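# Load six bottles from cart into fridge, close door

## Task

Transfer all six bottles from the cart into the refrigerator so each stands upright, then close the refrigerator door completely. The task fails if any glass bottle drops a long way, if the door is slammed while opening or closing, or if the robot tips over or is left leaning. At the end, release the gripper and back the robot away.

## Robot and tools

ROBOT. TidyBot++: a four-caster mobile base (0.54 m long, 0.50 m wide, 0.38 m tall) carrying one seven-joint arm with a two-finger gripper. The shoulder sits 0.12 m ahead of base centre, 0.68 m up. Link lengths: upper arm 0.42 m, forearm 0.31 m, hand 0.31 m. Cameras: base_camera (644x364 pinhole) and wrist_camera (644x476 fisheye, looks along the hand). The arm begins folded with the hand pointing down, poking up to 0.08 m beyond the base front. The wrist drives have some play.

FRAMES. Base frame: origin on the floor below base centre, x forward, y left, z up, in metres. hand_pose and hand_target use this frame. The hand point lies between the finger pads; its z axis runs out along the fingers, and the fingers close along its y axis. Odometry frame is the base frame as it was when the scene started; base_odometry counts wheel rotation only, so slip looks like travel. Heading is in rad, left positive, -3.142 to 3.142. base_tilt is in degrees, positive when leaning forward or right.

move. One action per call, built from any of base, joints, target, plus optional speeds; cameras and blocking are not part of the action. Motions begin together and may finish at different times.
- base: an object of relative offsets from where the base is now (measured along its current axes). translate_m: metres, forward positive, -2 to 2. strafe_m: metres, left positive, -2 to 2. rotate_rad: radians, counter-clockwise seen from above positive, -6.3 to 6.3. A base move is cut off after 14 s (time_out).
- joints: an object of absolute angle targets by name. joint_1_rad any angle (positive turns the arm clockwise from above, opposite to heading); joint_2_rad -2.249 to 2.249 (0 = upper arm vertical, positive leans forward); joint_3_rad any angle; joint_4_rad -2.579 to 2.579 (elbow, 0 straight, negative bends forward when joint_3_rad is 3.14); joint_5_rad any angle; joint_6_rad -2.099 to 2.099 (wrist); joint_7_rad any angle (hand roll; with hand down, positive is counter-clockwise from above, and 1.57 opens the fingers left/right); gripper_pos 0 (open, about 85 mm gap) to 1 (closed). Unlimited joints take the short way round, so send under half a turn per step.
- target: one list of seven numbers, [x, y, z, qw, qx, qy, qz], an absolute hand pose in the base frame, metres then a unit quaternion. Only gripper_pos may accompany it in joints. The controller chooses joint angles itself and may swing the elbow. Expect results within a few cm; correct by adding (wanted minus hand_pose) to the last target's x, y, z. To hold still, resend hand_target, not hand_pose. A straight-down hand reaches at most about 0.94 m high, only near the base.
- speeds: caps for this action only. translate_m and strafe_m 0.05 to 0.5 m/s (give one cap when both move), rotate_rad 0.1 to 1.57 rad/s.
- cameras: list of base_camera, wrist_camera or all; [] returns no images. blocking: true (default) returns when everything is still; false returns in about 0.5 s while motion continues. A later move overrides only the parts it names.
Unknown keys make a call invalid; out-of-range numbers get it refused. A refused call, or an uncommanded stop, cancels the remaining move, wait and finished_scene calls in that reply.

wait(seconds 0 to 10, cameras): lets time pass without new commands and returns state and images; wait(0) shows an unfinished non-blocking move under "earlier move".
stop(cameras): brakes all running motions; braked parts report stopped and hold, possibly still pressing.
zoom_image(camera, region [x0, y0, x1, y1] in pixels from top-left, at most 504x504): close-up of the latest image of that camera.
finished_scene(scene): ends the current scene, given by its integer number; irreversible. The goal must hold with the robot away.

RESULT LINES. move: done, or the worst status among motions. base_status, joint_status, hand_status: moving, done, off_target (resting short, maybe still pushing), not_followed (built-in check withheld the arm), contact_stop, time_out, stopped, torque_fault, limit_stop_at_motor_heat. "joint command not followed" with "cause:" signals a predicted self-collision; "pose unreachable" means a target was withheld. An unreachable target can wander up to 10 s then report time_out. hand_status done means within 10 mm and 2 degrees. Gripper at 1 reading done means empty fingers; off_target means something is held at the shown reading. joint_positions, motor_effort (percent of max, bracket = peak in last action), Motor temperatures (per joint), MOTOR HOT above 60 C, on_its_own (uncommanded behaviour), ARM HIT (arm struck base or itself), pictures (image order). Images can lag the state slightly.

CAUTIONS. The arm sags under a held load and friction leaves joints off by up to their tolerance; fix with last command plus (wanted minus read), and never command a held-load joint to its current reading. A load settling on a shelf shows as hand_pose barely descending while commands go lower. Nothing stops the arm hitting the base, furniture or floor, and it keeps pushing. Driving or turning while the arm is caught high, pulling a raised hand sideways, or reaching far out from folded can tip the robot; backing off rights a slight lean. Hard impacts trigger a torque fault (10 s arm stop). Long holds or stretched poses heat motors until the arm goes limp. Avoid dropping bottles, releasing moving objects, gripping too hard on objects still supported, swinging loads fast, and moving the fridge door quickly. Thinking time lets the simulation run; loose objects may get small random nudges.

Each tool is called after "Call:" in YAML: its name, and indented under it one key for each argument.

## Session

Call:
move:

Scene clock: 0.00 s.
Motor temperatures (°C): [35 36 39 34 45 41 48]
base_odometry: x=+0.000 y=+0.000 heading=+0.000
base_tilt: forward=-0.2 right=+0.2
base_status: not commanded
joint_positions: joint_1_rad=+0.012 joint_2_rad=-0.388 joint_3_rad=+3.092 joint_4_rad=-2.504 joint_5_rad=+0.042 joint_6_rad=-0.861 joint_7_rad=+1.615 gripper_pos=+0.000
joint_status: not commanded
motor_effort: joint_1_rad=-2 joint_2_rad=+0 joint_3_rad=+1 joint_4_rad=+13 joint_5_rad=-1 joint_6_rad=+1 joint_7_rad=-1
hand_pose: x=+0.2791 y=-0.0047 z=+0.6010 quat_wxyz=(+0.027, +0.995, +0.052, +0.081) (m; base frame)
hand_target: x=+0.2783 y=-0.0047 z=+0.6004 quat_wxyz=(+0.027, +0.995, +0.052, +0.080) (m; base frame)
hand_status: not commanded
pictures: base_camera, wrist_camera

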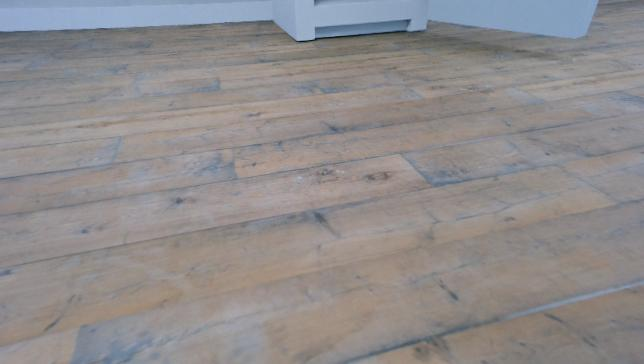

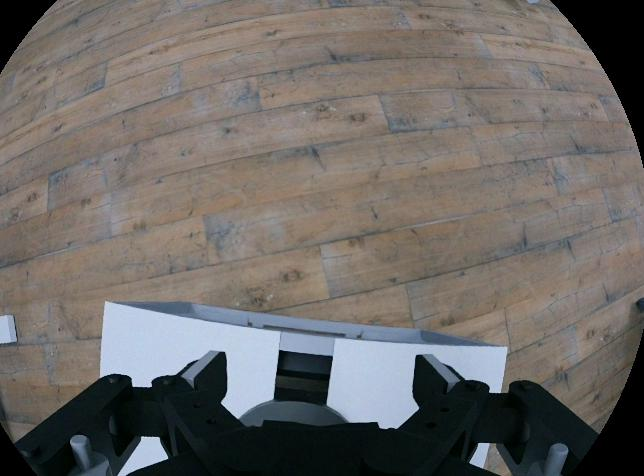

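Call:
move:
  joints: {"joint_6_rad": 0.35}

Call:
move:
  joints: {"joint_1_rad": 1.2}
  cameras: ["wrist_camera"]

Call:
move:
  joints: {"joint_1_rad": -1.2}
  cameras: ["wrist_camera"]

Scene clock: 6.47 s.
Motor temperatures (°C): [35 36 38 34 45 41 48]
move: done
base_odometry: x=+0.000 y=+0.000 heading=+0.000
base_tilt: forward=-0.2 right=+0.2
base_status: not commanded
joint_positions: joint_1_rad=+0.012 joint_2_rad=-0.388 joint_3_rad=+3.092 joint_4_rad=-2.503 joint_5_rad=+0.042 joint_6_rad=+0.299 joint_7_rad=+1.615 gripper_pos=+0.000
joint_status: all done
motor_effort: joint_1_rad=-2(2) joint_2_rad=-4(4) joint_3_rad=+1(1) joint_4_rad=+17(17) joint_5_rad=-1(2) joint_6_rad=+9(9) joint_7_rad=-1(2)
hand_pose: x=+0.5298 y=+0.0218 z=+0.8322 quat_wxyz=(+0.018, +0.787, +0.056, +0.614) (m; base frame)
hand_target: x=+0.5324 y=+0.0227 z=+0.8456 quat_wxyz=(+0.017, +0.772, +0.056, +0.633) (m; base frame)
hand_status: not commanded
pictures: base_camera, wrist_camera

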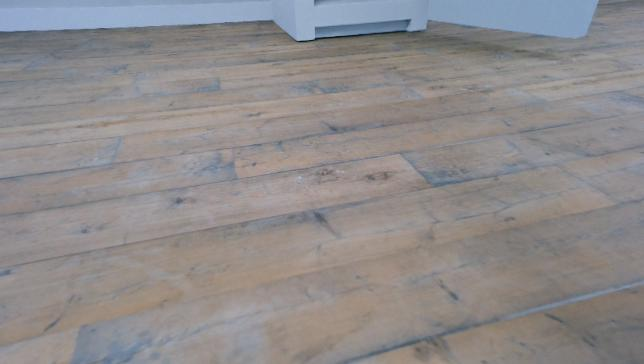

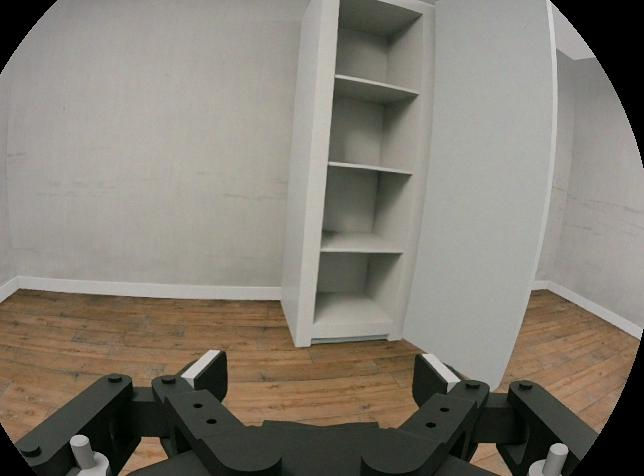

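Scene clock: 8.93 s.
Motor temperatures (°C): [35 36 38 34 45 41 48]
move: done
base_odometry: x=+0.000 y=+0.000 heading=+0.000
base_tilt: forward=-0.2 right=+0.2
base_status: not commanded
joint_positions: joint_1_rad=+1.175 joint_2_rad=-0.388 joint_3_rad=+3.092 joint_4_rad=-2.503 joint_5_rad=+0.042 joint_6_rad=+0.299 joint_7_rad=+1.615 gripper_pos=+0.000
joint_status: all done
motor_effort: joint_1_rad=-2(3) joint_2_rad=-4(4) joint_3_rad=+0(1) joint_4_rad=+17(17) joint_5_rad=-1(2) joint_6_rad=+9(10) joint_7_rad=-1(2)
hand_pose: x=+0.3021 y=-0.3684 z=+0.8322 quat_wxyz=(+0.352, +0.688, -0.385, +0.504) (m; base frame)
hand_target: x=+0.2946 y=-0.3750 z=+0.8456 quat_wxyz=(+0.369, +0.671, -0.386, +0.515) (m; base frame)
hand_status: not commanded
pictures: wrist_camera

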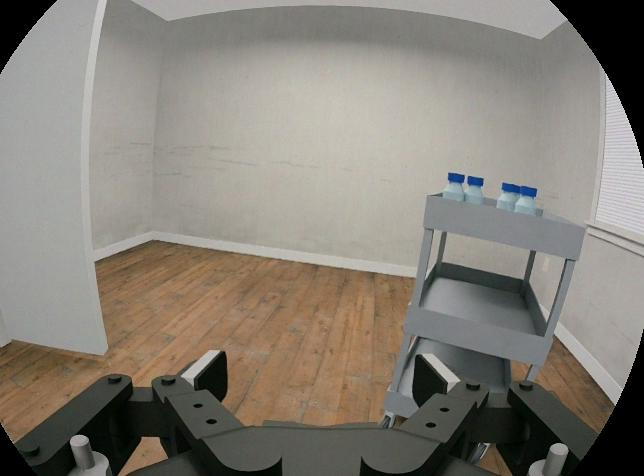

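Scene clock: 12.33 s.
Motor temperatures (°C): [35 36 38 34 45 41 48]
move: done
base_odometry: x=+0.000 y=+0.000 heading=+0.000
base_tilt: forward=-0.1 right=+0.2
base_status: not commanded
joint_positions: joint_1_rad=-1.175 joint_2_rad=-0.388 joint_3_rad=+3.092 joint_4_rad=-2.503 joint_5_rad=+0.042 joint_6_rad=+0.299 joint_7_rad=+1.615 gripper_pos=+0.000
joint_status: all done
motor_effort: joint_1_rad=-1(3) joint_2_rad=-4(4) joint_3_rad=+1(1) joint_4_rad=+17(17) joint_5_rad=-1(2) joint_6_rad=+9(9) joint_7_rad=-1(2)
hand_pose: x=+0.2527 y=+0.3891 z=+0.8322 quat_wxyz=(-0.329, +0.621, +0.486, +0.520) (m; base frame)
hand_target: x=+0.2428 y=+0.3951 z=+0.8456 quat_wxyz=(-0.346, +0.603, +0.485, +0.530) (m; base frame)
hand_status: not commanded
pictures: wrist_camera

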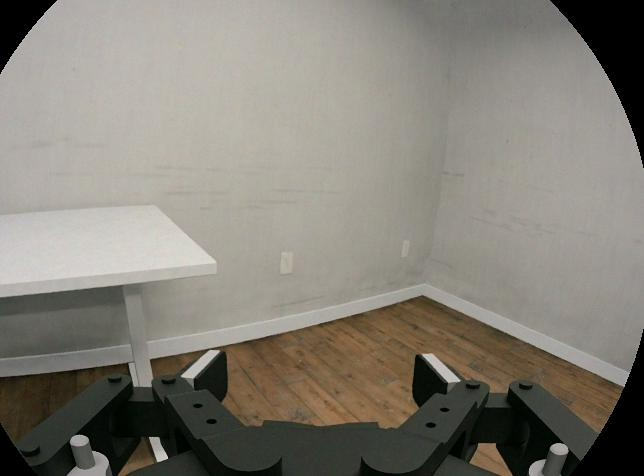

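Call:
move:
  joints: {"joint_1_rad": 0}
  base: {"rotate_rad": -1.7}

Scene clock: 21.17 s.
Motor temperatures (°C): [35 36 38 34 45 41 48]
move: done
base_odometry: x=+0.000 y=+0.000 heading=-1.699
base_tilt: forward=-0.2 right=+0.2
base_status: done
joint_positions: joint_1_rad=-0.023 joint_2_rad=-0.388 joint_3_rad=+3.092 joint_4_rad=-2.503 joint_5_rad=+0.042 joint_6_rad=+0.301 joint_7_rad=+1.615 gripper_pos=+0.000
joint_status: all done
motor_effort: joint_1_rad=-2(4) joint_2_rad=-4(5) joint_3_rad=+1(2) joint_4_rad=+17(17) joint_5_rad=-1(2) joint_6_rad=+9(9) joint_7_rad=-1(2)
hand_pose: x=+0.5290 y=+0.0360 z=+0.8329 quat_wxyz=(+0.007, +0.785, +0.069, +0.616) (m; base frame)
hand_target: x=+0.5321 y=+0.0278 z=+0.8456 quat_wxyz=(+0.014, +0.772, +0.060, +0.633) (m; base frame)
hand_status: not commanded
pictures: base_camera, wrist_camera

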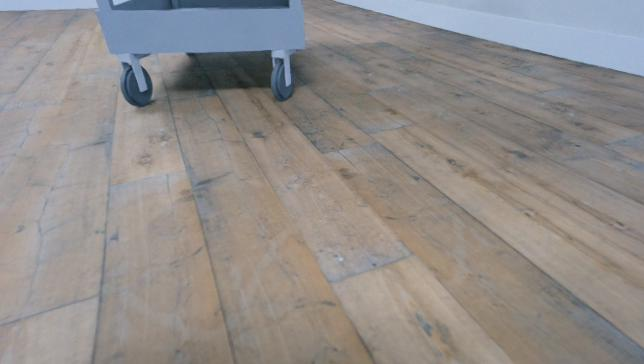

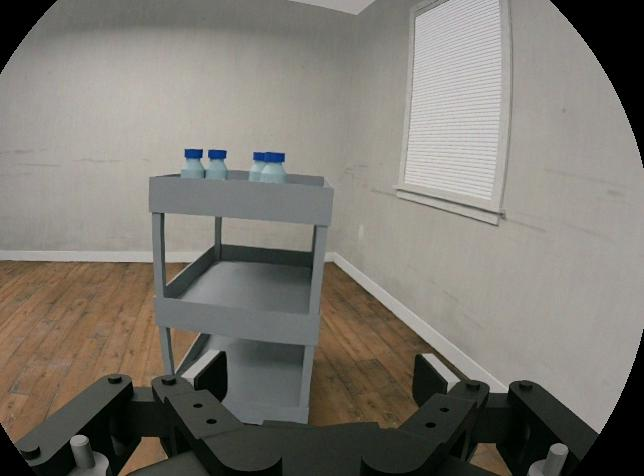

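Call:
move:
  base: {"rotate_rad": 0.2}

Call:
move:
  base: {"translate_m": 0.3}

Scene clock: 29.30 s.
Motor temperatures (°C): [35 36 38 34 45 41 48]
move: done
base_odometry: x=+0.000 y=+0.000 heading=-1.500
base_tilt: forward=-0.1 right=+0.2
base_status: done
joint_positions: joint_1_rad=-0.021 joint_2_rad=-0.388 joint_3_rad=+3.092 joint_4_rad=-2.503 joint_5_rad=+0.042 joint_6_rad=+0.301 joint_7_rad=+1.615 gripper_pos=+0.000
joint_status: not commanded
motor_effort: joint_1_rad=-1(3) joint_2_rad=-4(5) joint_3_rad=+1(2) joint_4_rad=+17(17) joint_5_rad=-1(2) joint_6_rad=+8(9) joint_7_rad=-2(2)
hand_pose: x=+0.5291 y=+0.0353 z=+0.8329 quat_wxyz=(+0.008, +0.785, +0.069, +0.616) (m; base frame)
hand_target: x=+0.5321 y=+0.0278 z=+0.8456 quat_wxyz=(+0.014, +0.772, +0.060, +0.633) (m; base frame)
hand_status: not commanded
pictures: base_camera, wrist_camera

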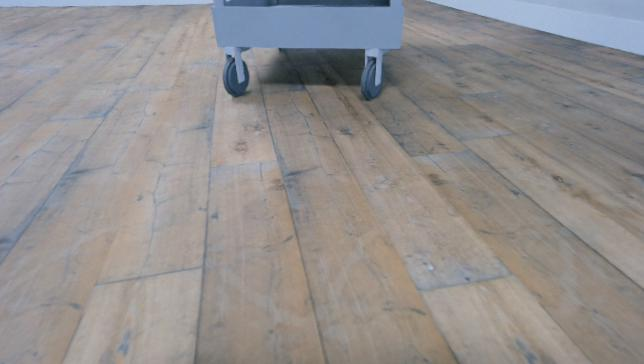

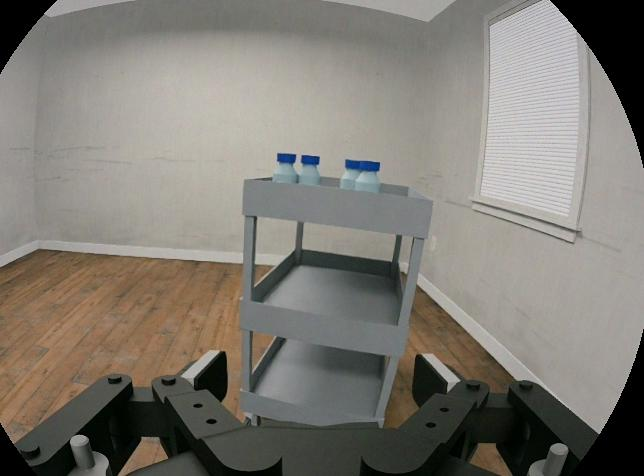

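Scene clock: 31.20 s.
Motor temperatures (°C): [35 36 38 34 45 41 48]
move: done
base_odometry: x=+0.021 y=-0.300 heading=-1.501
base_tilt: forward=-0.2 right=+0.2
base_status: done
joint_positions: joint_1_rad=-0.021 joint_2_rad=-0.387 joint_3_rad=+3.092 joint_4_rad=-2.503 joint_5_rad=+0.042 joint_6_rad=+0.302 joint_7_rad=+1.615 gripper_pos=+0.000
joint_status: not commanded
motor_effort: joint_1_rad=-1(2) joint_2_rad=-4(6) joint_3_rad=+0(1) joint_4_rad=+17(17) joint_5_rad=-1(2) joint_6_rad=+9(9) joint_7_rad=-1(2)
hand_pose: x=+0.5292 y=+0.0353 z=+0.8330 quat_wxyz=(+0.008, +0.785, +0.069, +0.616) (m; base frame)
hand_target: x=+0.5321 y=+0.0278 z=+0.8456 quat_wxyz=(+0.014, +0.772, +0.060, +0.633) (m; base frame)
hand_status: not commanded
pictures: base_camera, wrist_camera

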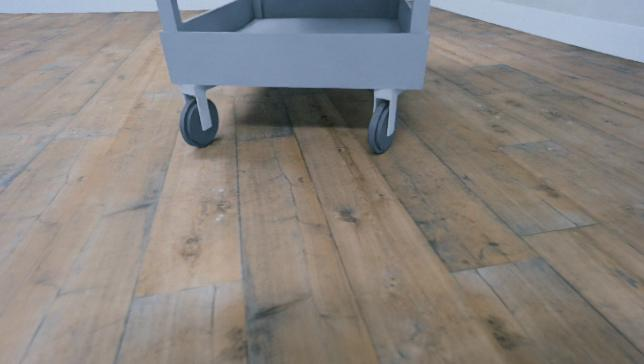

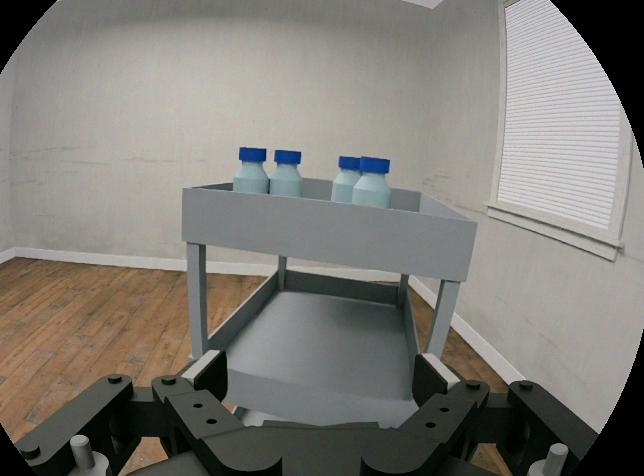

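Call:
move:
  joints: {"joint_4_rad": -1.6, "joint_6_rad": -0.9}
  cameras: ["wrist_camera"]

Scene clock: 40.77 s.
Motor temperatures (°C): [35 36 38 34 45 41 48]
move: done
base_odometry: x=+0.021 y=-0.300 heading=-1.501
base_tilt: forward=-0.1 right=+0.2
base_status: not commanded
joint_positions: joint_1_rad=-0.021 joint_2_rad=-0.387 joint_3_rad=+3.092 joint_4_rad=-1.613 joint_5_rad=+0.042 joint_6_rad=-0.835 joint_7_rad=+1.615 gripper_pos=+0.000
joint_status: all done
motor_effort: joint_1_rad=-1(3) joint_2_rad=-5(7) joint_3_rad=+0(2) joint_4_rad=+18(20) joint_5_rad=-1(1) joint_6_rad=+8(10) joint_7_rad=-1(2)
hand_pose: x=+0.5295 y=+0.0254 z=+1.0307 quat_wxyz=(+0.023, +0.856, +0.056, +0.514) (m; base frame)
hand_target: x=+0.5204 y=+0.0158 z=+1.0210 quat_wxyz=(+0.028, +0.869, +0.047, +0.492) (m; base frame)
hand_status: not commanded
pictures: wrist_camera

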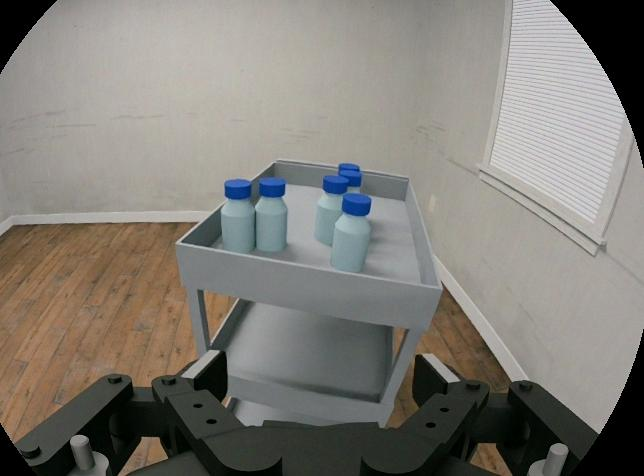

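Call:
zoom_image:
  camera: "wrist_camera"
  region: [160, 140, 460, 340]

Scaled by 1.680.

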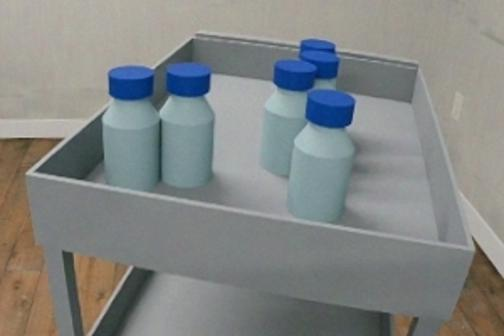

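Call:
move:
  base: {"strafe_m": 1.0}
  cameras: []

Call:
move:
  base: {"rotate_rad": -1.8}
  cameras: ["wrist_camera"]

Call:
move:
  base: {"strafe_m": 1.1}

Scene clock: 104.23 s.
Motor temperatures (°C): [35 36 38 35 45 41 48]
move: done
base_odometry: x=+1.019 y=-0.230 heading=-1.502
base_tilt: forward=-0.2 right=+0.2
base_status: done
joint_positions: joint_1_rad=-0.020 joint_2_rad=-0.387 joint_3_rad=+3.092 joint_4_rad=-1.613 joint_5_rad=+0.042 joint_6_rad=-0.838 joint_7_rad=+1.615 gripper_pos=+0.000
joint_status: not commanded
motor_effort: joint_1_rad=-2(2) joint_2_rad=-5(6) joint_3_rad=+1(2) joint_4_rad=+18(18) joint_5_rad=-1(2) joint_6_rad=+8(9) joint_7_rad=-2(2)
hand_pose: x=+0.5290 y=+0.0250 z=+1.0301 quat_wxyz=(+0.023, +0.856, +0.056, +0.513) (m; base frame)
hand_target: x=+0.5204 y=+0.0158 z=+1.0210 quat_wxyz=(+0.028, +0.869, +0.047, +0.492) (m; base frame)
hand_status: not commanded
pictures: none
No camera images: "cameras" was empty.

Scene clock: 106.67 s.
Motor temperatures (°C): [35 36 38 35 45 41 48]
move: done
base_odometry: x=+1.019 y=-0.230 heading=+2.982
base_tilt: forward=-0.2 right=+0.2
base_status: done
joint_positions: joint_1_rad=-0.019 joint_2_rad=-0.387 joint_3_rad=+3.092 joint_4_rad=-1.613 joint_5_rad=+0.042 joint_6_rad=-0.838 joint_7_rad=+1.615 gripper_pos=+0.000
joint_status: not commanded
motor_effort: joint_1_rad=-2(3) joint_2_rad=-5(7) joint_3_rad=+1(3) joint_4_rad=+18(18) joint_5_rad=-1(1) joint_6_rad=+8(8) joint_7_rad=-1(2)
hand_pose: x=+0.5291 y=+0.0245 z=+1.0302 quat_wxyz=(+0.023, +0.856, +0.055, +0.513) (m; base frame)
hand_target: x=+0.5204 y=+0.0158 z=+1.0210 quat_wxyz=(+0.028, +0.869, +0.047, +0.492) (m; base frame)
hand_status: not commanded
pictures: wrist_camera

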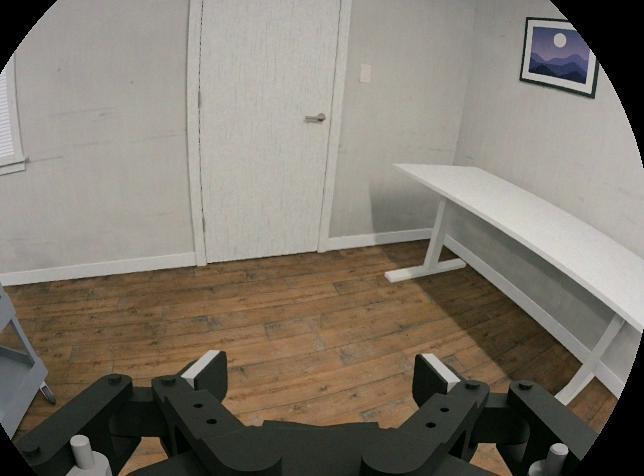

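Scene clock: 110.20 s.
Motor temperatures (°C): [35 36 38 35 45 41 48]
move: done
base_odometry: x=+0.844 y=-1.316 heading=+2.981
base_tilt: forward=-0.2 right=+0.2
base_status: done
joint_positions: joint_1_rad=-0.018 joint_2_rad=-0.387 joint_3_rad=+3.093 joint_4_rad=-1.613 joint_5_rad=+0.042 joint_6_rad=-0.838 joint_7_rad=+1.615 gripper_pos=+0.000
joint_status: not commanded
motor_effort: joint_1_rad=-2(3) joint_2_rad=-5(6) joint_3_rad=+0(2) joint_4_rad=+18(18) joint_5_rad=-1(2) joint_6_rad=+8(8) joint_7_rad=-1(2)
hand_pose: x=+0.5291 y=+0.0243 z=+1.0302 quat_wxyz=(+0.023, +0.856, +0.055, +0.513) (m; base frame)
hand_target: x=+0.5204 y=+0.0158 z=+1.0210 quat_wxyz=(+0.028, +0.869, +0.047, +0.492) (m; base frame)
hand_status: not commanded
pictures: base_camera, wrist_camera

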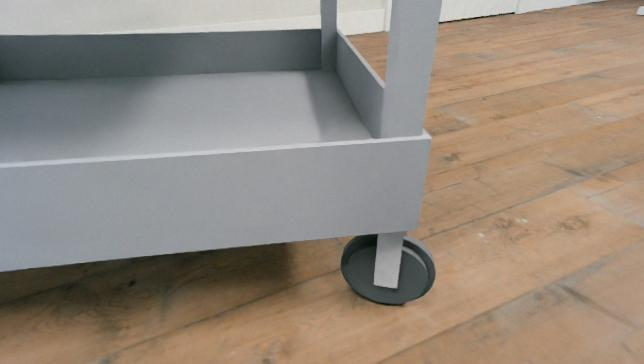

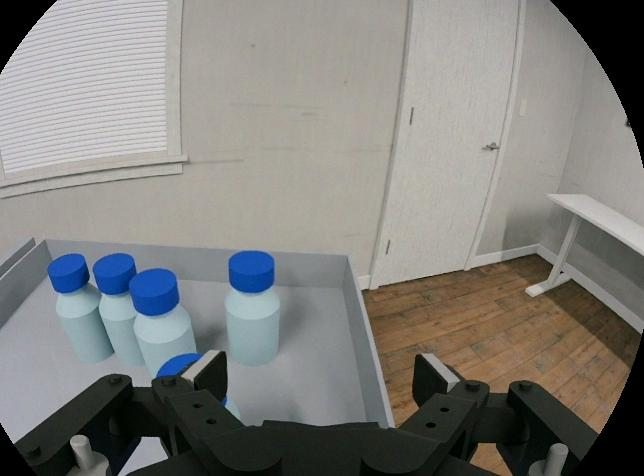

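Call:
move:
  base: {"translate_m": -0.12, "strafe_m": 0.12}
  cameras: ["wrist_camera"]

Scene clock: 125.03 s.
Motor temperatures (°C): [35 36 38 36 45 41 48]
move: done
base_odometry: x=+0.943 y=-1.454 heading=+2.981
base_tilt: forward=-0.2 right=+0.2
base_status: done
joint_positions: joint_1_rad=-0.018 joint_2_rad=-0.390 joint_3_rad=+3.092 joint_4_rad=-1.612 joint_5_rad=+0.042 joint_6_rad=-0.840 joint_7_rad=+1.615 gripper_pos=+0.000
joint_status: not commanded
motor_effort: joint_1_rad=-2(3) joint_2_rad=-5(8) joint_3_rad=+0(3) joint_4_rad=+18(18) joint_5_rad=-1(2) joint_6_rad=+8(9) joint_7_rad=-1(2)
hand_pose: x=+0.5279 y=+0.0245 z=+1.0312 quat_wxyz=(+0.024, +0.856, +0.055, +0.514) (m; base frame)
hand_target: x=+0.5204 y=+0.0158 z=+1.0210 quat_wxyz=(+0.028, +0.869, +0.047, +0.492) (m; base frame)
hand_status: not commanded
pictures: wrist_camera

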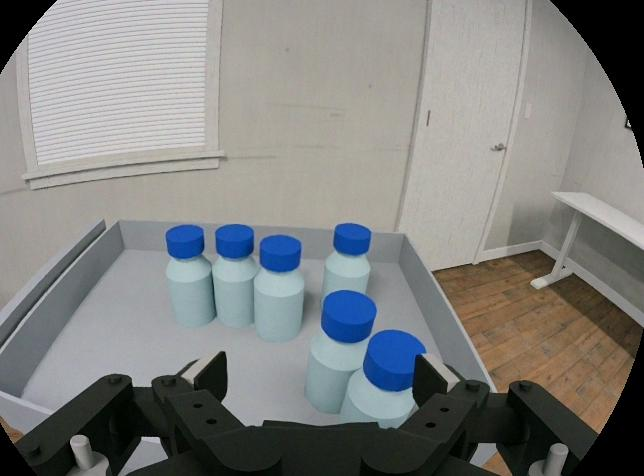

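Call:
move:
  base: {"rotate_rad": 0.5}
  cameras: []

Call:
move:
  base: {"translate_m": -0.15, "strafe_m": -0.36}
  target: [0.5, 0.0, 0.97, 0, 0.819, 0, 0.574]

Scene clock: 139.27 s.
Motor temperatures (°C): [35 36 38 36 45 41 48]
move: done
base_odometry: x=+0.943 y=-1.454 heading=-2.802
base_tilt: forward=-0.1 right=+0.2
base_status: done
joint_positions: joint_1_rad=-0.018 joint_2_rad=-0.390 joint_3_rad=+3.091 joint_4_rad=-1.612 joint_5_rad=+0.042 joint_6_rad=-0.840 joint_7_rad=+1.615 gripper_pos=+0.000
joint_status: not commanded
motor_effort: joint_1_rad=-2(3) joint_2_rad=-5(6) joint_3_rad=+0(2) joint_4_rad=+18(18) joint_5_rad=-1(1) joint_6_rad=+8(8) joint_7_rad=-1(2)
hand_pose: x=+0.5279 y=+0.0247 z=+1.0312 quat_wxyz=(+0.024, +0.856, +0.055, +0.514) (m; base frame)
hand_target: x=+0.5204 y=+0.0158 z=+1.0210 quat_wxyz=(+0.028, +0.869, +0.047, +0.492) (m; base frame)
hand_status: not commanded
pictures: none
No camera images: "cameras" was empty.

Scene clock: 141.40 s.
Motor temperatures (°C): [35 36 38 36 45 41 48]
move: off_target
base_odometry: x=+0.965 y=-1.065 heading=-2.801
base_tilt: forward=-0.2 right=+0.2
base_status: done
joint_positions: joint_1_rad=-0.018 joint_2_rad=-0.545 joint_3_rad=+3.133 joint_4_rad=-1.980 joint_5_rad=+0.034 joint_6_rad=-0.523 joint_7_rad=+1.615 gripper_pos=+0.000
joint_status: not commanded
motor_effort: joint_1_rad=-2(2) joint_2_rad=-2(8) joint_3_rad=+0(2) joint_4_rad=+19(19) joint_5_rad=-1(2) joint_6_rad=+8(9) joint_7_rad=-1(2)
hand_pose: x=+0.5004 y=+0.0068 z=+0.9671 quat_wxyz=(+0.022, +0.829, +0.037, +0.558) (m; base frame)
hand_target: x=+0.5000 y=+0.0000 z=+0.9700 quat_wxyz=(+0.000, +0.819, +0.000, +0.574) (m; base frame)
hand_status: off_target (0.007 m and 5.4 deg from the pose sent, 0.072 m and 10.6 deg at the start)
pictures: base_camera, wrist_camera

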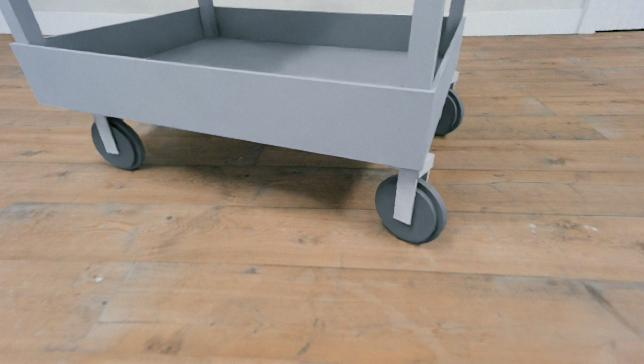

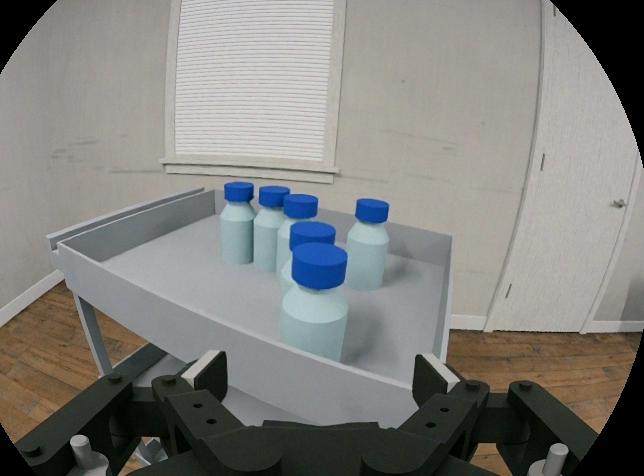

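Call:
move:
  target: [0.5, -0.006, 0.91, 0, 0.819, 0, 0.574]
  cameras: ["wrist_camera"]

Scene clock: 151.00 s.
Motor temperatures (°C): [35 36 38 36 45 41 48]
move: off_target
base_odometry: x=+0.965 y=-1.065 heading=-2.801
base_tilt: forward=-0.2 right=+0.2
base_status: not commanded
joint_positions: joint_1_rad=-0.018 joint_2_rad=-0.545 joint_3_rad=+3.157 joint_4_rad=-2.176 joint_5_rad=+0.034 joint_6_rad=-0.336 joint_7_rad=+1.615 gripper_pos=+0.000
joint_status: not commanded
motor_effort: joint_1_rad=-2(3) joint_2_rad=-1(2) joint_3_rad=+1(1) joint_4_rad=+18(20) joint_5_rad=-1(1) joint_6_rad=+8(9) joint_7_rad=-1(2)
hand_pose: x=+0.5020 y=-0.0022 z=+0.9030 quat_wxyz=(+0.021, +0.832, +0.028, +0.554) (m; base frame)
hand_target: x=+0.5000 y=-0.0060 z=+0.9100 quat_wxyz=(+0.000, +0.819, +0.000, +0.574) (m; base frame)
hand_status: off_target (0.008 m and 4.8 deg from the pose sent, 0.059 m and 5.4 deg at the start)
pictures: wrist_camera

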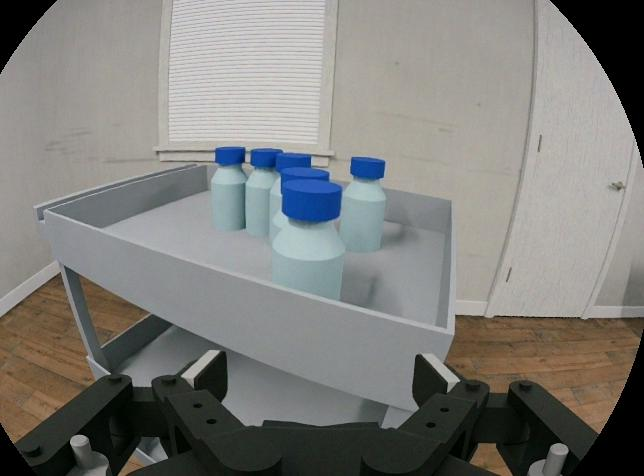

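Call:
move:
  base: {"translate_m": 0.18}
  speeds: {"translate_m": 0.12}
  cameras: ["wrist_camera"]

Scene clock: 158.83 s.
Motor temperatures (°C): [35 36 38 36 45 41 48]
move: done
base_odometry: x=+0.795 y=-1.125 heading=-2.802
base_tilt: forward=-0.2 right=+0.1
base_status: done
joint_positions: joint_1_rad=-0.018 joint_2_rad=-0.555 joint_3_rad=+3.159 joint_4_rad=-2.176 joint_5_rad=+0.028 joint_6_rad=-0.328 joint_7_rad=+1.615 gripper_pos=+0.000
joint_status: not commanded
motor_effort: joint_1_rad=+0(3) joint_2_rad=+0(2) joint_3_rad=+2(3) joint_4_rad=+18(19) joint_5_rad=+0(1) joint_6_rad=+8(9) joint_7_rad=-1(2)
hand_pose: x=+0.5008 y=-0.0022 z=+0.9085 quat_wxyz=(+0.019, +0.827, +0.025, +0.561) (m; base frame)
hand_target: x=+0.5000 y=-0.0060 z=+0.9100 quat_wxyz=(+0.000, +0.819, +0.000, +0.574) (m; base frame)
hand_status: not commanded
pictures: wrist_camera

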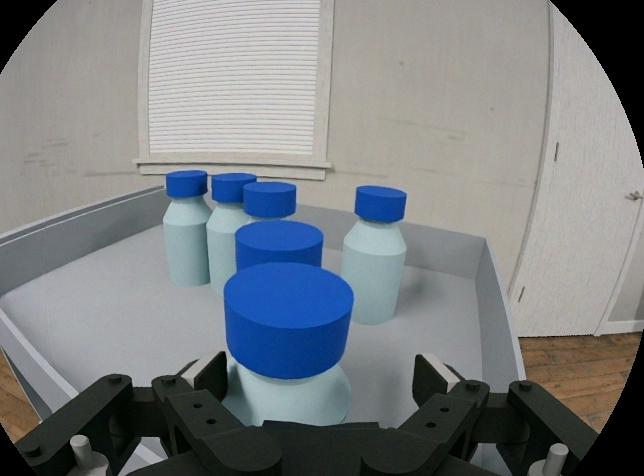

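Call:
move:
  base: {"strafe_m": 0.012}
  cameras: []

Call:
move:
  target: [0.5, -0.006, 0.9, 0, 0.819, 0, 0.574]
  base: {"translate_m": 0.045}
  speeds: {"translate_m": 0.1}
  cameras: ["wrist_camera"]

Scene clock: 166.33 s.
Motor temperatures (°C): [35 36 38 36 45 41 48]
move: done
base_odometry: x=+0.799 y=-1.136 heading=-2.802
base_tilt: forward=-0.2 right=+0.2
base_status: done
joint_positions: joint_1_rad=-0.018 joint_2_rad=-0.555 joint_3_rad=+3.164 joint_4_rad=-2.176 joint_5_rad=+0.028 joint_6_rad=-0.328 joint_7_rad=+1.615 gripper_pos=+0.000
joint_status: not commanded
motor_effort: joint_1_rad=-2(3) joint_2_rad=-1(2) joint_3_rad=+0(2) joint_4_rad=+19(19) joint_5_rad=-1(1) joint_6_rad=+9(9) joint_7_rad=-1(2)
hand_pose: x=+0.5009 y=-0.0042 z=+0.9086 quat_wxyz=(+0.019, +0.827, +0.023, +0.561) (m; base frame)
hand_target: x=+0.5000 y=-0.0060 z=+0.9100 quat_wxyz=(+0.000, +0.819, +0.000, +0.574) (m; base frame)
hand_status: not commanded
pictures: none
No camera images: "cameras" was empty.

Scene clock: 167.33 s.
Motor temperatures (°C): [35 36 38 36 45 41 48]
move: off_target
base_odometry: x=+0.756 y=-1.151 heading=-2.802
base_tilt: forward=-0.1 right=+0.2
base_status: done
joint_positions: joint_1_rad=-0.019 joint_2_rad=-0.558 joint_3_rad=+3.165 joint_4_rad=-2.206 joint_5_rad=+0.028 joint_6_rad=-0.294 joint_7_rad=+1.615 gripper_pos=+0.000
joint_status: not commanded
motor_effort: joint_1_rad=-1(3) joint_2_rad=-1(2) joint_3_rad=+0(2) joint_4_rad=+19(19) joint_5_rad=-1(1) joint_6_rad=+9(9) joint_7_rad=-1(2)
hand_pose: x=+0.5000 y=-0.0042 z=+0.9021 quat_wxyz=(+0.018, +0.825, +0.023, +0.565) (m; base frame)
hand_target: x=+0.5000 y=-0.0060 z=+0.9000 quat_wxyz=(+0.000, +0.819, +0.000, +0.574) (m; base frame)
hand_status: off_target (0.003 m and 3.6 deg from the pose sent, 0.009 m and 3.8 deg at the start)
pictures: wrist_camera

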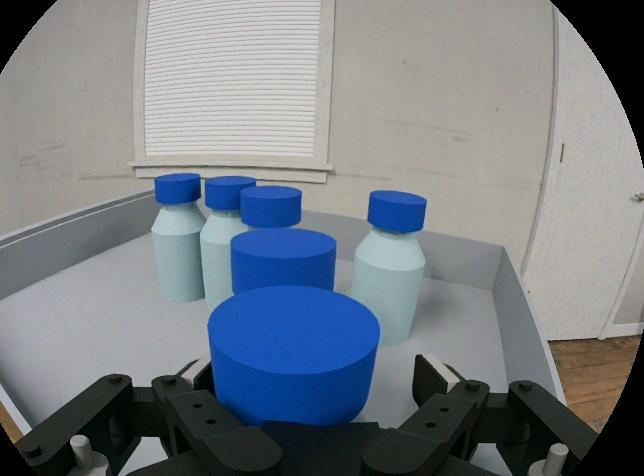

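Call:
move:
  base: {"strafe_m": 0.006}
  cameras: []

Call:
move:
  joints: {"gripper_pos": 0.4}
  cameras: ["wrist_camera"]

Scene clock: 174.73 s.
Motor temperatures (°C): [35 36 38 36 45 41 48]
move: done
base_odometry: x=+0.758 y=-1.157 heading=-2.802
base_tilt: forward=-0.2 right=+0.2
base_status: done
joint_positions: joint_1_rad=-0.019 joint_2_rad=-0.558 joint_3_rad=+3.167 joint_4_rad=-2.206 joint_5_rad=+0.028 joint_6_rad=-0.294 joint_7_rad=+1.615 gripper_pos=+0.000
joint_status: not commanded
motor_effort: joint_1_rad=-2(2) joint_2_rad=+0(1) joint_3_rad=+0(2) joint_4_rad=+19(19) joint_5_rad=-1(1) joint_6_rad=+9(9) joint_7_rad=-1(2)
hand_pose: x=+0.5000 y=-0.0052 z=+0.9020 quat_wxyz=(+0.019, +0.825, +0.022, +0.565) (m; base frame)
hand_target: x=+0.5000 y=-0.0060 z=+0.9000 quat_wxyz=(+0.000, +0.819, +0.000, +0.574) (m; base frame)
hand_status: not commanded
pictures: none
No camera images: "cameras" was empty.

Scene clock: 175.50 s.
Motor temperatures (°C): [35 36 38 36 45 41 48]
move: done
base_odometry: x=+0.758 y=-1.157 heading=-2.802
base_tilt: forward=-0.1 right=+0.2
base_status: not commanded
joint_positions: joint_1_rad=-0.019 joint_2_rad=-0.560 joint_3_rad=+3.167 joint_4_rad=-2.206 joint_5_rad=+0.025 joint_6_rad=-0.285 joint_7_rad=+1.615 gripper_pos=+0.399
joint_status: all done
motor_effort: joint_1_rad=-1(2) joint_2_rad=+1(1) joint_3_rad=+1(2) joint_4_rad=+18(19) joint_5_rad=-1(1) joint_6_rad=+8(9) joint_7_rad=-1(2)
hand_pose: x=+0.5006 y=-0.0048 z=+0.9050 quat_wxyz=(+0.017, +0.822, +0.021, +0.569) (m; base frame)
hand_target: x=+0.5000 y=-0.0060 z=+0.9000 quat_wxyz=(+0.000, +0.819, +0.000, +0.574) (m; base frame)
hand_status: not commanded
pictures: wrist_camera

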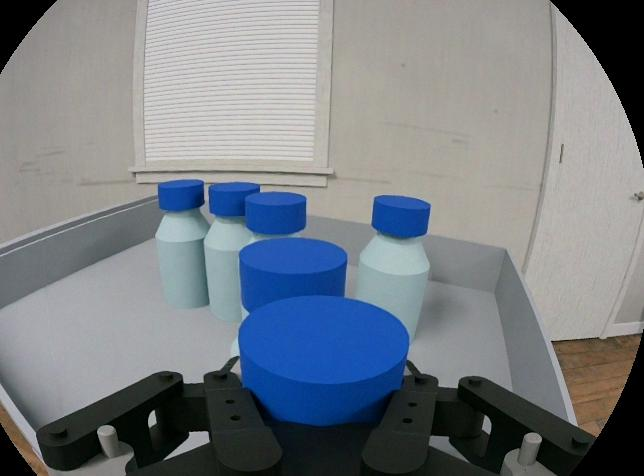

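Call:
move:
  joints: {"gripper_pos": 1}
  cameras: ["wrist_camera"]

Scene clock: 178.80 s.
Motor temperatures (°C): [35 36 38 36 45 41 48]
move: off_target
base_odometry: x=+0.758 y=-1.157 heading=-2.802
base_tilt: forward=-0.2 right=+0.2
base_status: not commanded
joint_positions: joint_1_rad=-0.019 joint_2_rad=-0.561 joint_3_rad=+3.167 joint_4_rad=-2.206 joint_5_rad=+0.023 joint_6_rad=-0.280 joint_7_rad=+1.615 gripper_pos=+0.436
joint_status: gripper_pos off_target (ended at +0.436, target +1.000)
motor_effort: joint_1_rad=-1(2) joint_2_rad=+0(2) joint_3_rad=+1(2) joint_4_rad=+17(19) joint_5_rad=+0(1) joint_6_rad=+7(8) joint_7_rad=-1(1)
hand_pose: x=+0.5010 y=-0.0046 z=+0.9066 quat_wxyz=(+0.017, +0.821, +0.020, +0.571) (m; base frame)
hand_target: x=+0.5000 y=-0.0060 z=+0.9000 quat_wxyz=(+0.000, +0.819, +0.000, +0.574) (m; base frame)
hand_status: not commanded
pictures: wrist_camera

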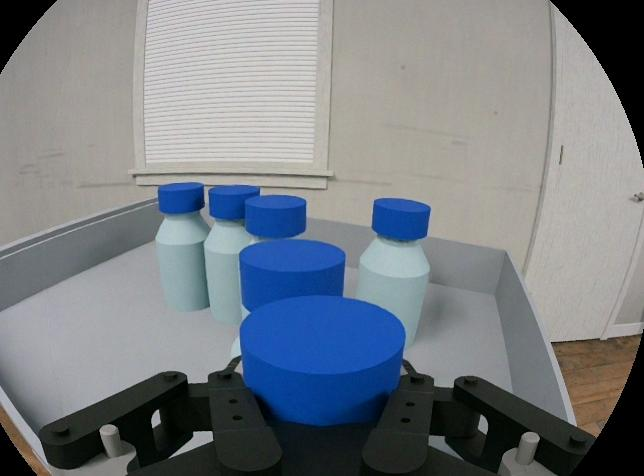

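Call:
move:
  target: [0.5, -0.006, 1.03, 0, 0.819, 0, 0.574]
  cameras: ["wrist_camera"]

Scene clock: 183.07 s.
Motor temperatures (°C): [35 36 38 36 45 41 48]
move: off_target
base_odometry: x=+0.758 y=-1.157 heading=-2.802
base_tilt: forward=-0.2 right=+0.2
base_status: not commanded
joint_positions: joint_1_rad=-0.019 joint_2_rad=-0.536 joint_3_rad=+3.167 joint_4_rad=-1.844 joint_5_rad=+0.019 joint_6_rad=-0.594 joint_7_rad=+1.615 gripper_pos=+0.442
joint_status: not commanded
motor_effort: joint_1_rad=-2(3) joint_2_rad=-4(5) joint_3_rad=+1(1) joint_4_rad=+22(25) joint_5_rad=-1(2) joint_6_rad=+13(14) joint_7_rad=-1(2)
hand_pose: x=+0.5022 y=-0.0074 z=+1.0244 quat_wxyz=(+0.017, +0.814, +0.016, +0.581) (m; base frame)
hand_target: x=+0.5000 y=-0.0060 z=+1.0300 quat_wxyz=(+0.000, +0.819, +0.000, +0.574) (m; base frame)
hand_status: off_target (0.006 m and 2.9 deg from the pose sent, 0.123 m and 3.1 deg at the start)
pictures: wrist_camera

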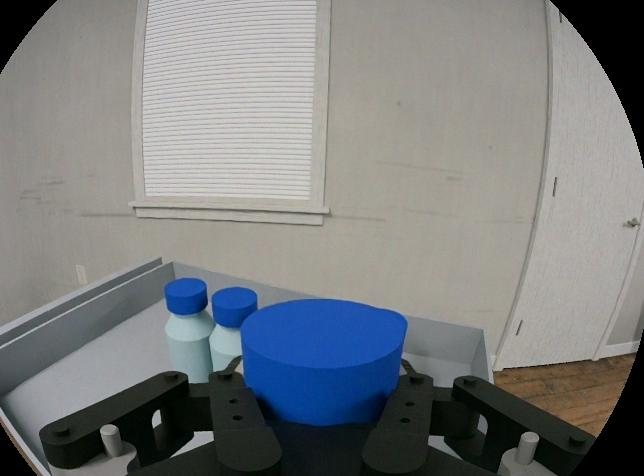

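Call:
move:
  base: {"translate_m": -0.26, "strafe_m": -0.82}
  cameras: []

Call:
move:
  base: {"rotate_rad": 2.8}

Scene clock: 195.70 s.
Motor temperatures (°C): [35 36 38 36 45 41 48]
move: done
base_odometry: x=+0.730 y=-0.297 heading=-2.801
base_tilt: forward=-0.2 right=+0.2
base_status: done
joint_positions: joint_1_rad=-0.019 joint_2_rad=-0.530 joint_3_rad=+3.167 joint_4_rad=-1.843 joint_5_rad=+0.016 joint_6_rad=-0.598 joint_7_rad=+1.615 gripper_pos=+0.442
joint_status: not commanded
motor_effort: joint_1_rad=-1(2) joint_2_rad=-4(5) joint_3_rad=+0(3) joint_4_rad=+22(23) joint_5_rad=-1(2) joint_6_rad=+12(13) joint_7_rad=-1(2)
hand_pose: x=+0.5039 y=-0.0070 z=+1.0211 quat_wxyz=(+0.016, +0.816, +0.016, +0.577) (m; base frame)
hand_target: x=+0.5000 y=-0.0060 z=+1.0300 quat_wxyz=(+0.000, +0.819, +0.000, +0.574) (m; base frame)
hand_status: not commanded
pictures: none
No camera images: "cameras" was empty.

Scene clock: 198.77 s.
Motor temperatures (°C): [35 36 38 36 45 41 48]
move: done
base_odometry: x=+0.730 y=-0.297 heading=-0.002
base_tilt: forward=-0.2 right=+0.2
base_status: done
joint_positions: joint_1_rad=-0.019 joint_2_rad=-0.528 joint_3_rad=+3.167 joint_4_rad=-1.843 joint_5_rad=+0.016 joint_6_rad=-0.598 joint_7_rad=+1.615 gripper_pos=+0.442
joint_status: not commanded
motor_effort: joint_1_rad=-1(3) joint_2_rad=-4(6) joint_3_rad=+0(2) joint_4_rad=+22(23) joint_5_rad=-1(2) joint_6_rad=+13(13) joint_7_rad=-1(2)
hand_pose: x=+0.5047 y=-0.0071 z=+1.0202 quat_wxyz=(+0.016, +0.817, +0.016, +0.576) (m; base frame)
hand_target: x=+0.5000 y=-0.0060 z=+1.0300 quat_wxyz=(+0.000, +0.819, +0.000, +0.574) (m; base frame)
hand_status: not commanded
pictures: base_camera, wrist_camera

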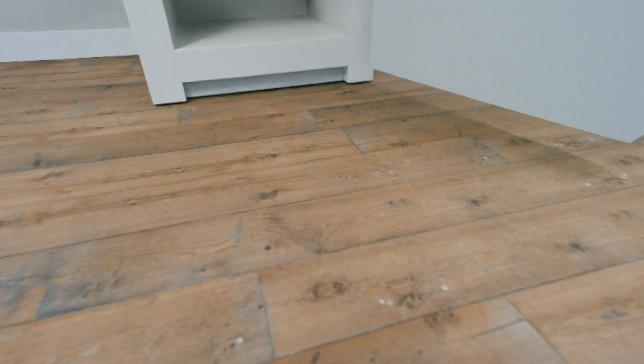

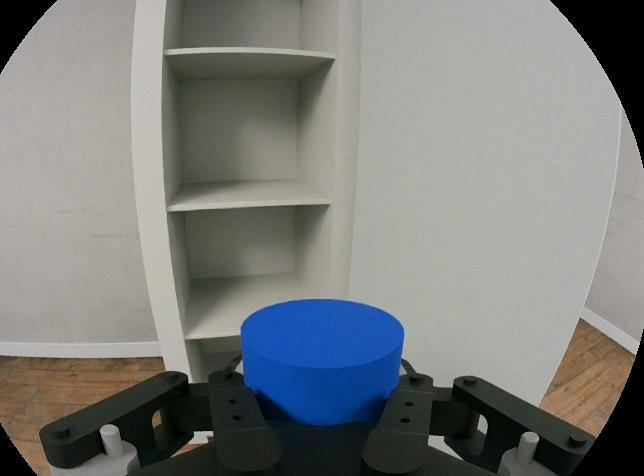

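Call:
move:
  base: {"translate_m": 0.25, "strafe_m": -0.02, "rotate_rad": 0.17}

Scene clock: 215.83 s.
Motor temperatures (°C): [35 36 38 36 45 41 48]
move: done
base_odometry: x=+0.980 y=-0.317 heading=+0.169
base_tilt: forward=-0.2 right=+0.2
base_status: done
joint_positions: joint_1_rad=-0.019 joint_2_rad=-0.517 joint_3_rad=+3.167 joint_4_rad=-1.843 joint_5_rad=+0.016 joint_6_rad=-0.600 joint_7_rad=+1.615 gripper_pos=+0.442
joint_status: not commanded
motor_effort: joint_1_rad=-1(3) joint_2_rad=-4(7) joint_3_rad=+1(2) joint_4_rad=+22(23) joint_5_rad=-1(2) joint_6_rad=+12(13) joint_7_rad=-1(2)
hand_pose: x=+0.5082 y=-0.0069 z=+1.0158 quat_wxyz=(+0.016, +0.821, +0.016, +0.571) (m; base frame)
hand_target: x=+0.5000 y=-0.0060 z=+1.0300 quat_wxyz=(+0.000, +0.819, +0.000, +0.574) (m; base frame)
hand_status: not commanded
pictures: base_camera, wrist_camera

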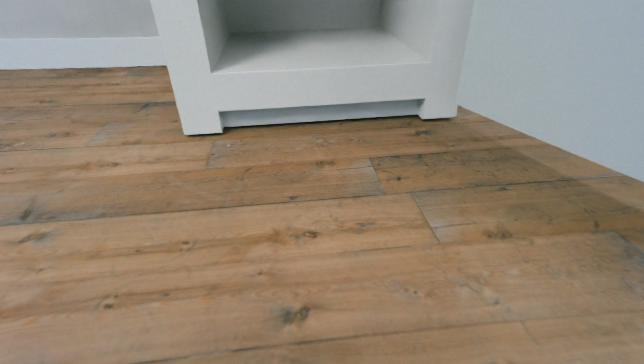

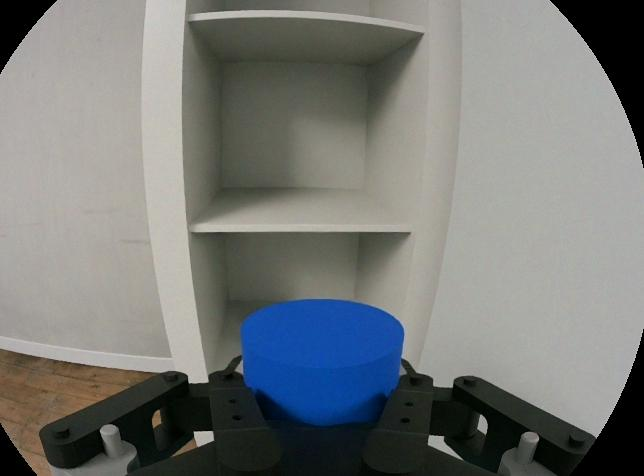

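Call:
move:
  base: {"strafe_m": -0.1, "rotate_rad": 0.1}
  target: [0.5, 0.0, 1.07, 0.0, 0.819, 0, 0.574]

Scene clock: 239.60 s.
Motor temperatures (°C): [35 36 38 37 45 41 48]
move: off_target
base_odometry: x=+0.997 y=-0.416 heading=+0.271
base_tilt: forward=-0.2 right=+0.2
base_status: done
joint_positions: joint_1_rad=-0.018 joint_2_rad=-0.502 joint_3_rad=+3.154 joint_4_rad=-1.694 joint_5_rad=+0.016 joint_6_rad=-0.708 joint_7_rad=+1.613 gripper_pos=+0.442
joint_status: not commanded
motor_effort: joint_1_rad=-2(4) joint_2_rad=-4(5) joint_3_rad=+1(3) joint_4_rad=+22(23) joint_5_rad=-1(2) joint_6_rad=+12(13) joint_7_rad=-1(2)
hand_pose: x=+0.5035 y=-0.0013 z=+1.0664 quat_wxyz=(+0.015, +0.813, +0.020, +0.582) (m; base frame)
hand_target: x=+0.5000 y=+0.0000 z=+1.0700 quat_wxyz=(+0.000, +0.819, +0.000, +0.574) (m; base frame)
hand_status: off_target (0.005 m and 3.1 deg from the pose sent, 0.055 m and 2.6 deg at the start)
pictures: base_camera, wrist_camera

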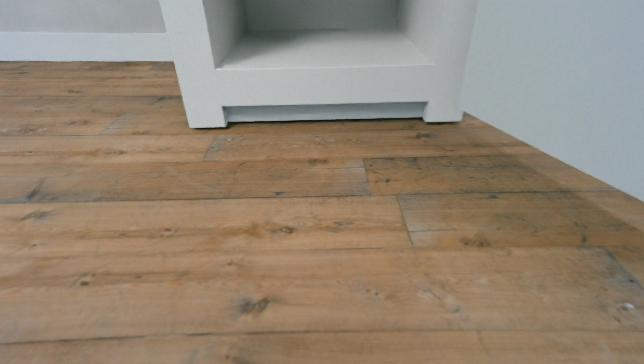

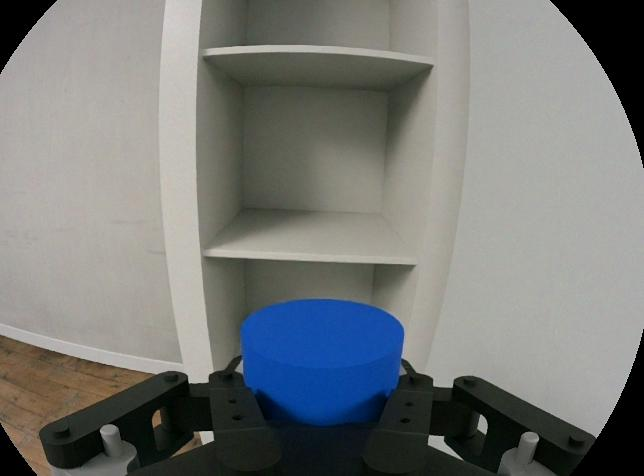

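Call:
move:
  target: [0.80, 0.075, 1.06, 0.0, 0.819, 0, 0.574]

Scene clock: 273.23 s.
Motor temperatures (°C): [35 36 38 37 45 41 48]
move: off_target
base_odometry: x=+0.997 y=-0.416 heading=+0.271
base_tilt: forward=-0.1 right=+0.2
base_status: not commanded
joint_positions: joint_1_rad=-0.231 joint_2_rad=+0.218 joint_3_rad=+3.211 joint_4_rad=-1.162 joint_5_rad=+0.216 joint_6_rad=-0.680 joint_7_rad=+1.327 gripper_pos=+0.442
joint_status: not commanded
motor_effort: joint_1_rad=-2(3) joint_2_rad=-29(31) joint_3_rad=+1(1) joint_4_rad=+22(23) joint_5_rad=+1(2) joint_6_rad=+11(13) joint_7_rad=-1(2)
hand_pose: x=+0.7899 y=+0.0740 z=+1.0109 quat_wxyz=(+0.002, +0.852, +0.006, +0.523) (m; base frame)
hand_target: x=+0.8000 y=+0.0750 z=+1.0600 quat_wxyz=(+0.000, +0.819, +0.000, +0.574) (m; base frame)
hand_status: off_target (0.050 m and 7.1 deg from the pose sent, 0.306 m and 3.1 deg at the start)
pictures: base_camera, wrist_camera

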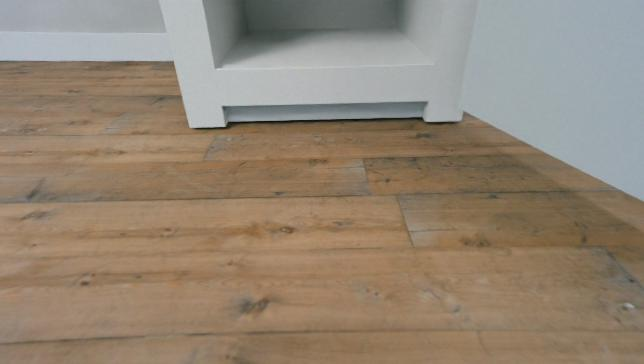

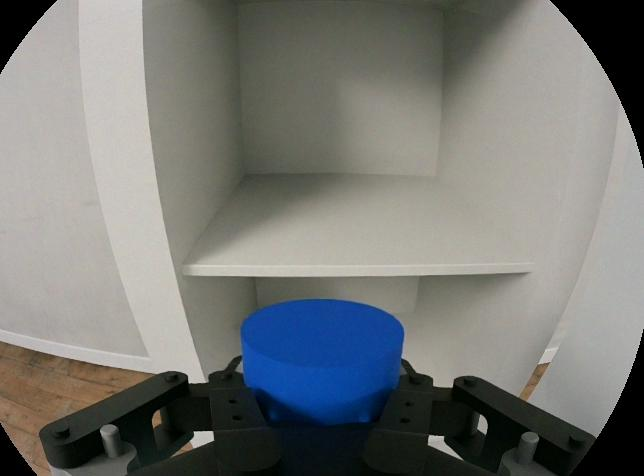

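Call:
move:
  target: [0.81, 0.076, 1.11, 0.0, 0.783, 0, 0.623]
  cameras: ["wrist_camera"]

Scene clock: 280.67 s.
Motor temperatures (°C): [35 36 38 37 45 41 48]
move: off_target
base_odometry: x=+0.997 y=-0.416 heading=+0.271
base_tilt: forward=-0.1 right=+0.2
base_status: not commanded
joint_positions: joint_1_rad=-0.255 joint_2_rad=+0.223 joint_3_rad=+3.248 joint_4_rad=-1.097 joint_5_rad=+0.245 joint_6_rad=-0.605 joint_7_rad=+1.304 gripper_pos=+0.442
joint_status: not commanded
motor_effort: joint_1_rad=-1(2) joint_2_rad=-29(31) joint_3_rad=+1(1) joint_4_rad=+22(24) joint_5_rad=+0(1) joint_6_rad=+12(13) joint_7_rad=-1(2)
hand_pose: x=+0.8049 y=+0.0714 z=+1.0685 quat_wxyz=(+0.004, +0.814, +0.002, +0.580) (m; base frame)
hand_target: x=+0.8100 y=+0.0760 z=+1.1100 quat_wxyz=(+0.000, +0.783, +0.000, +0.623) (m; base frame)
hand_status: off_target (0.042 m and 6.1 deg from the pose sent, 0.101 m and 14.0 deg at the start)
pictures: wrist_camera

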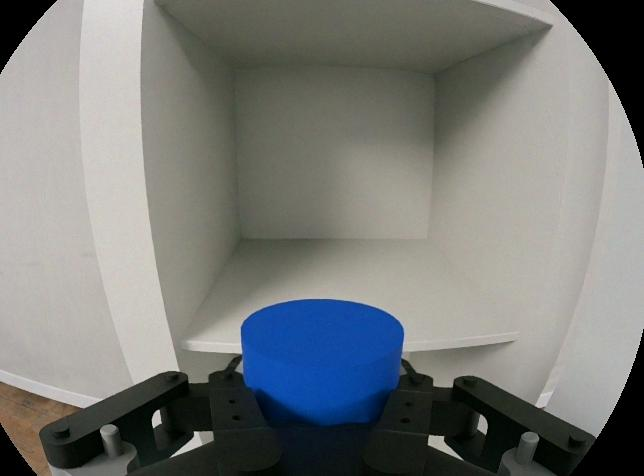

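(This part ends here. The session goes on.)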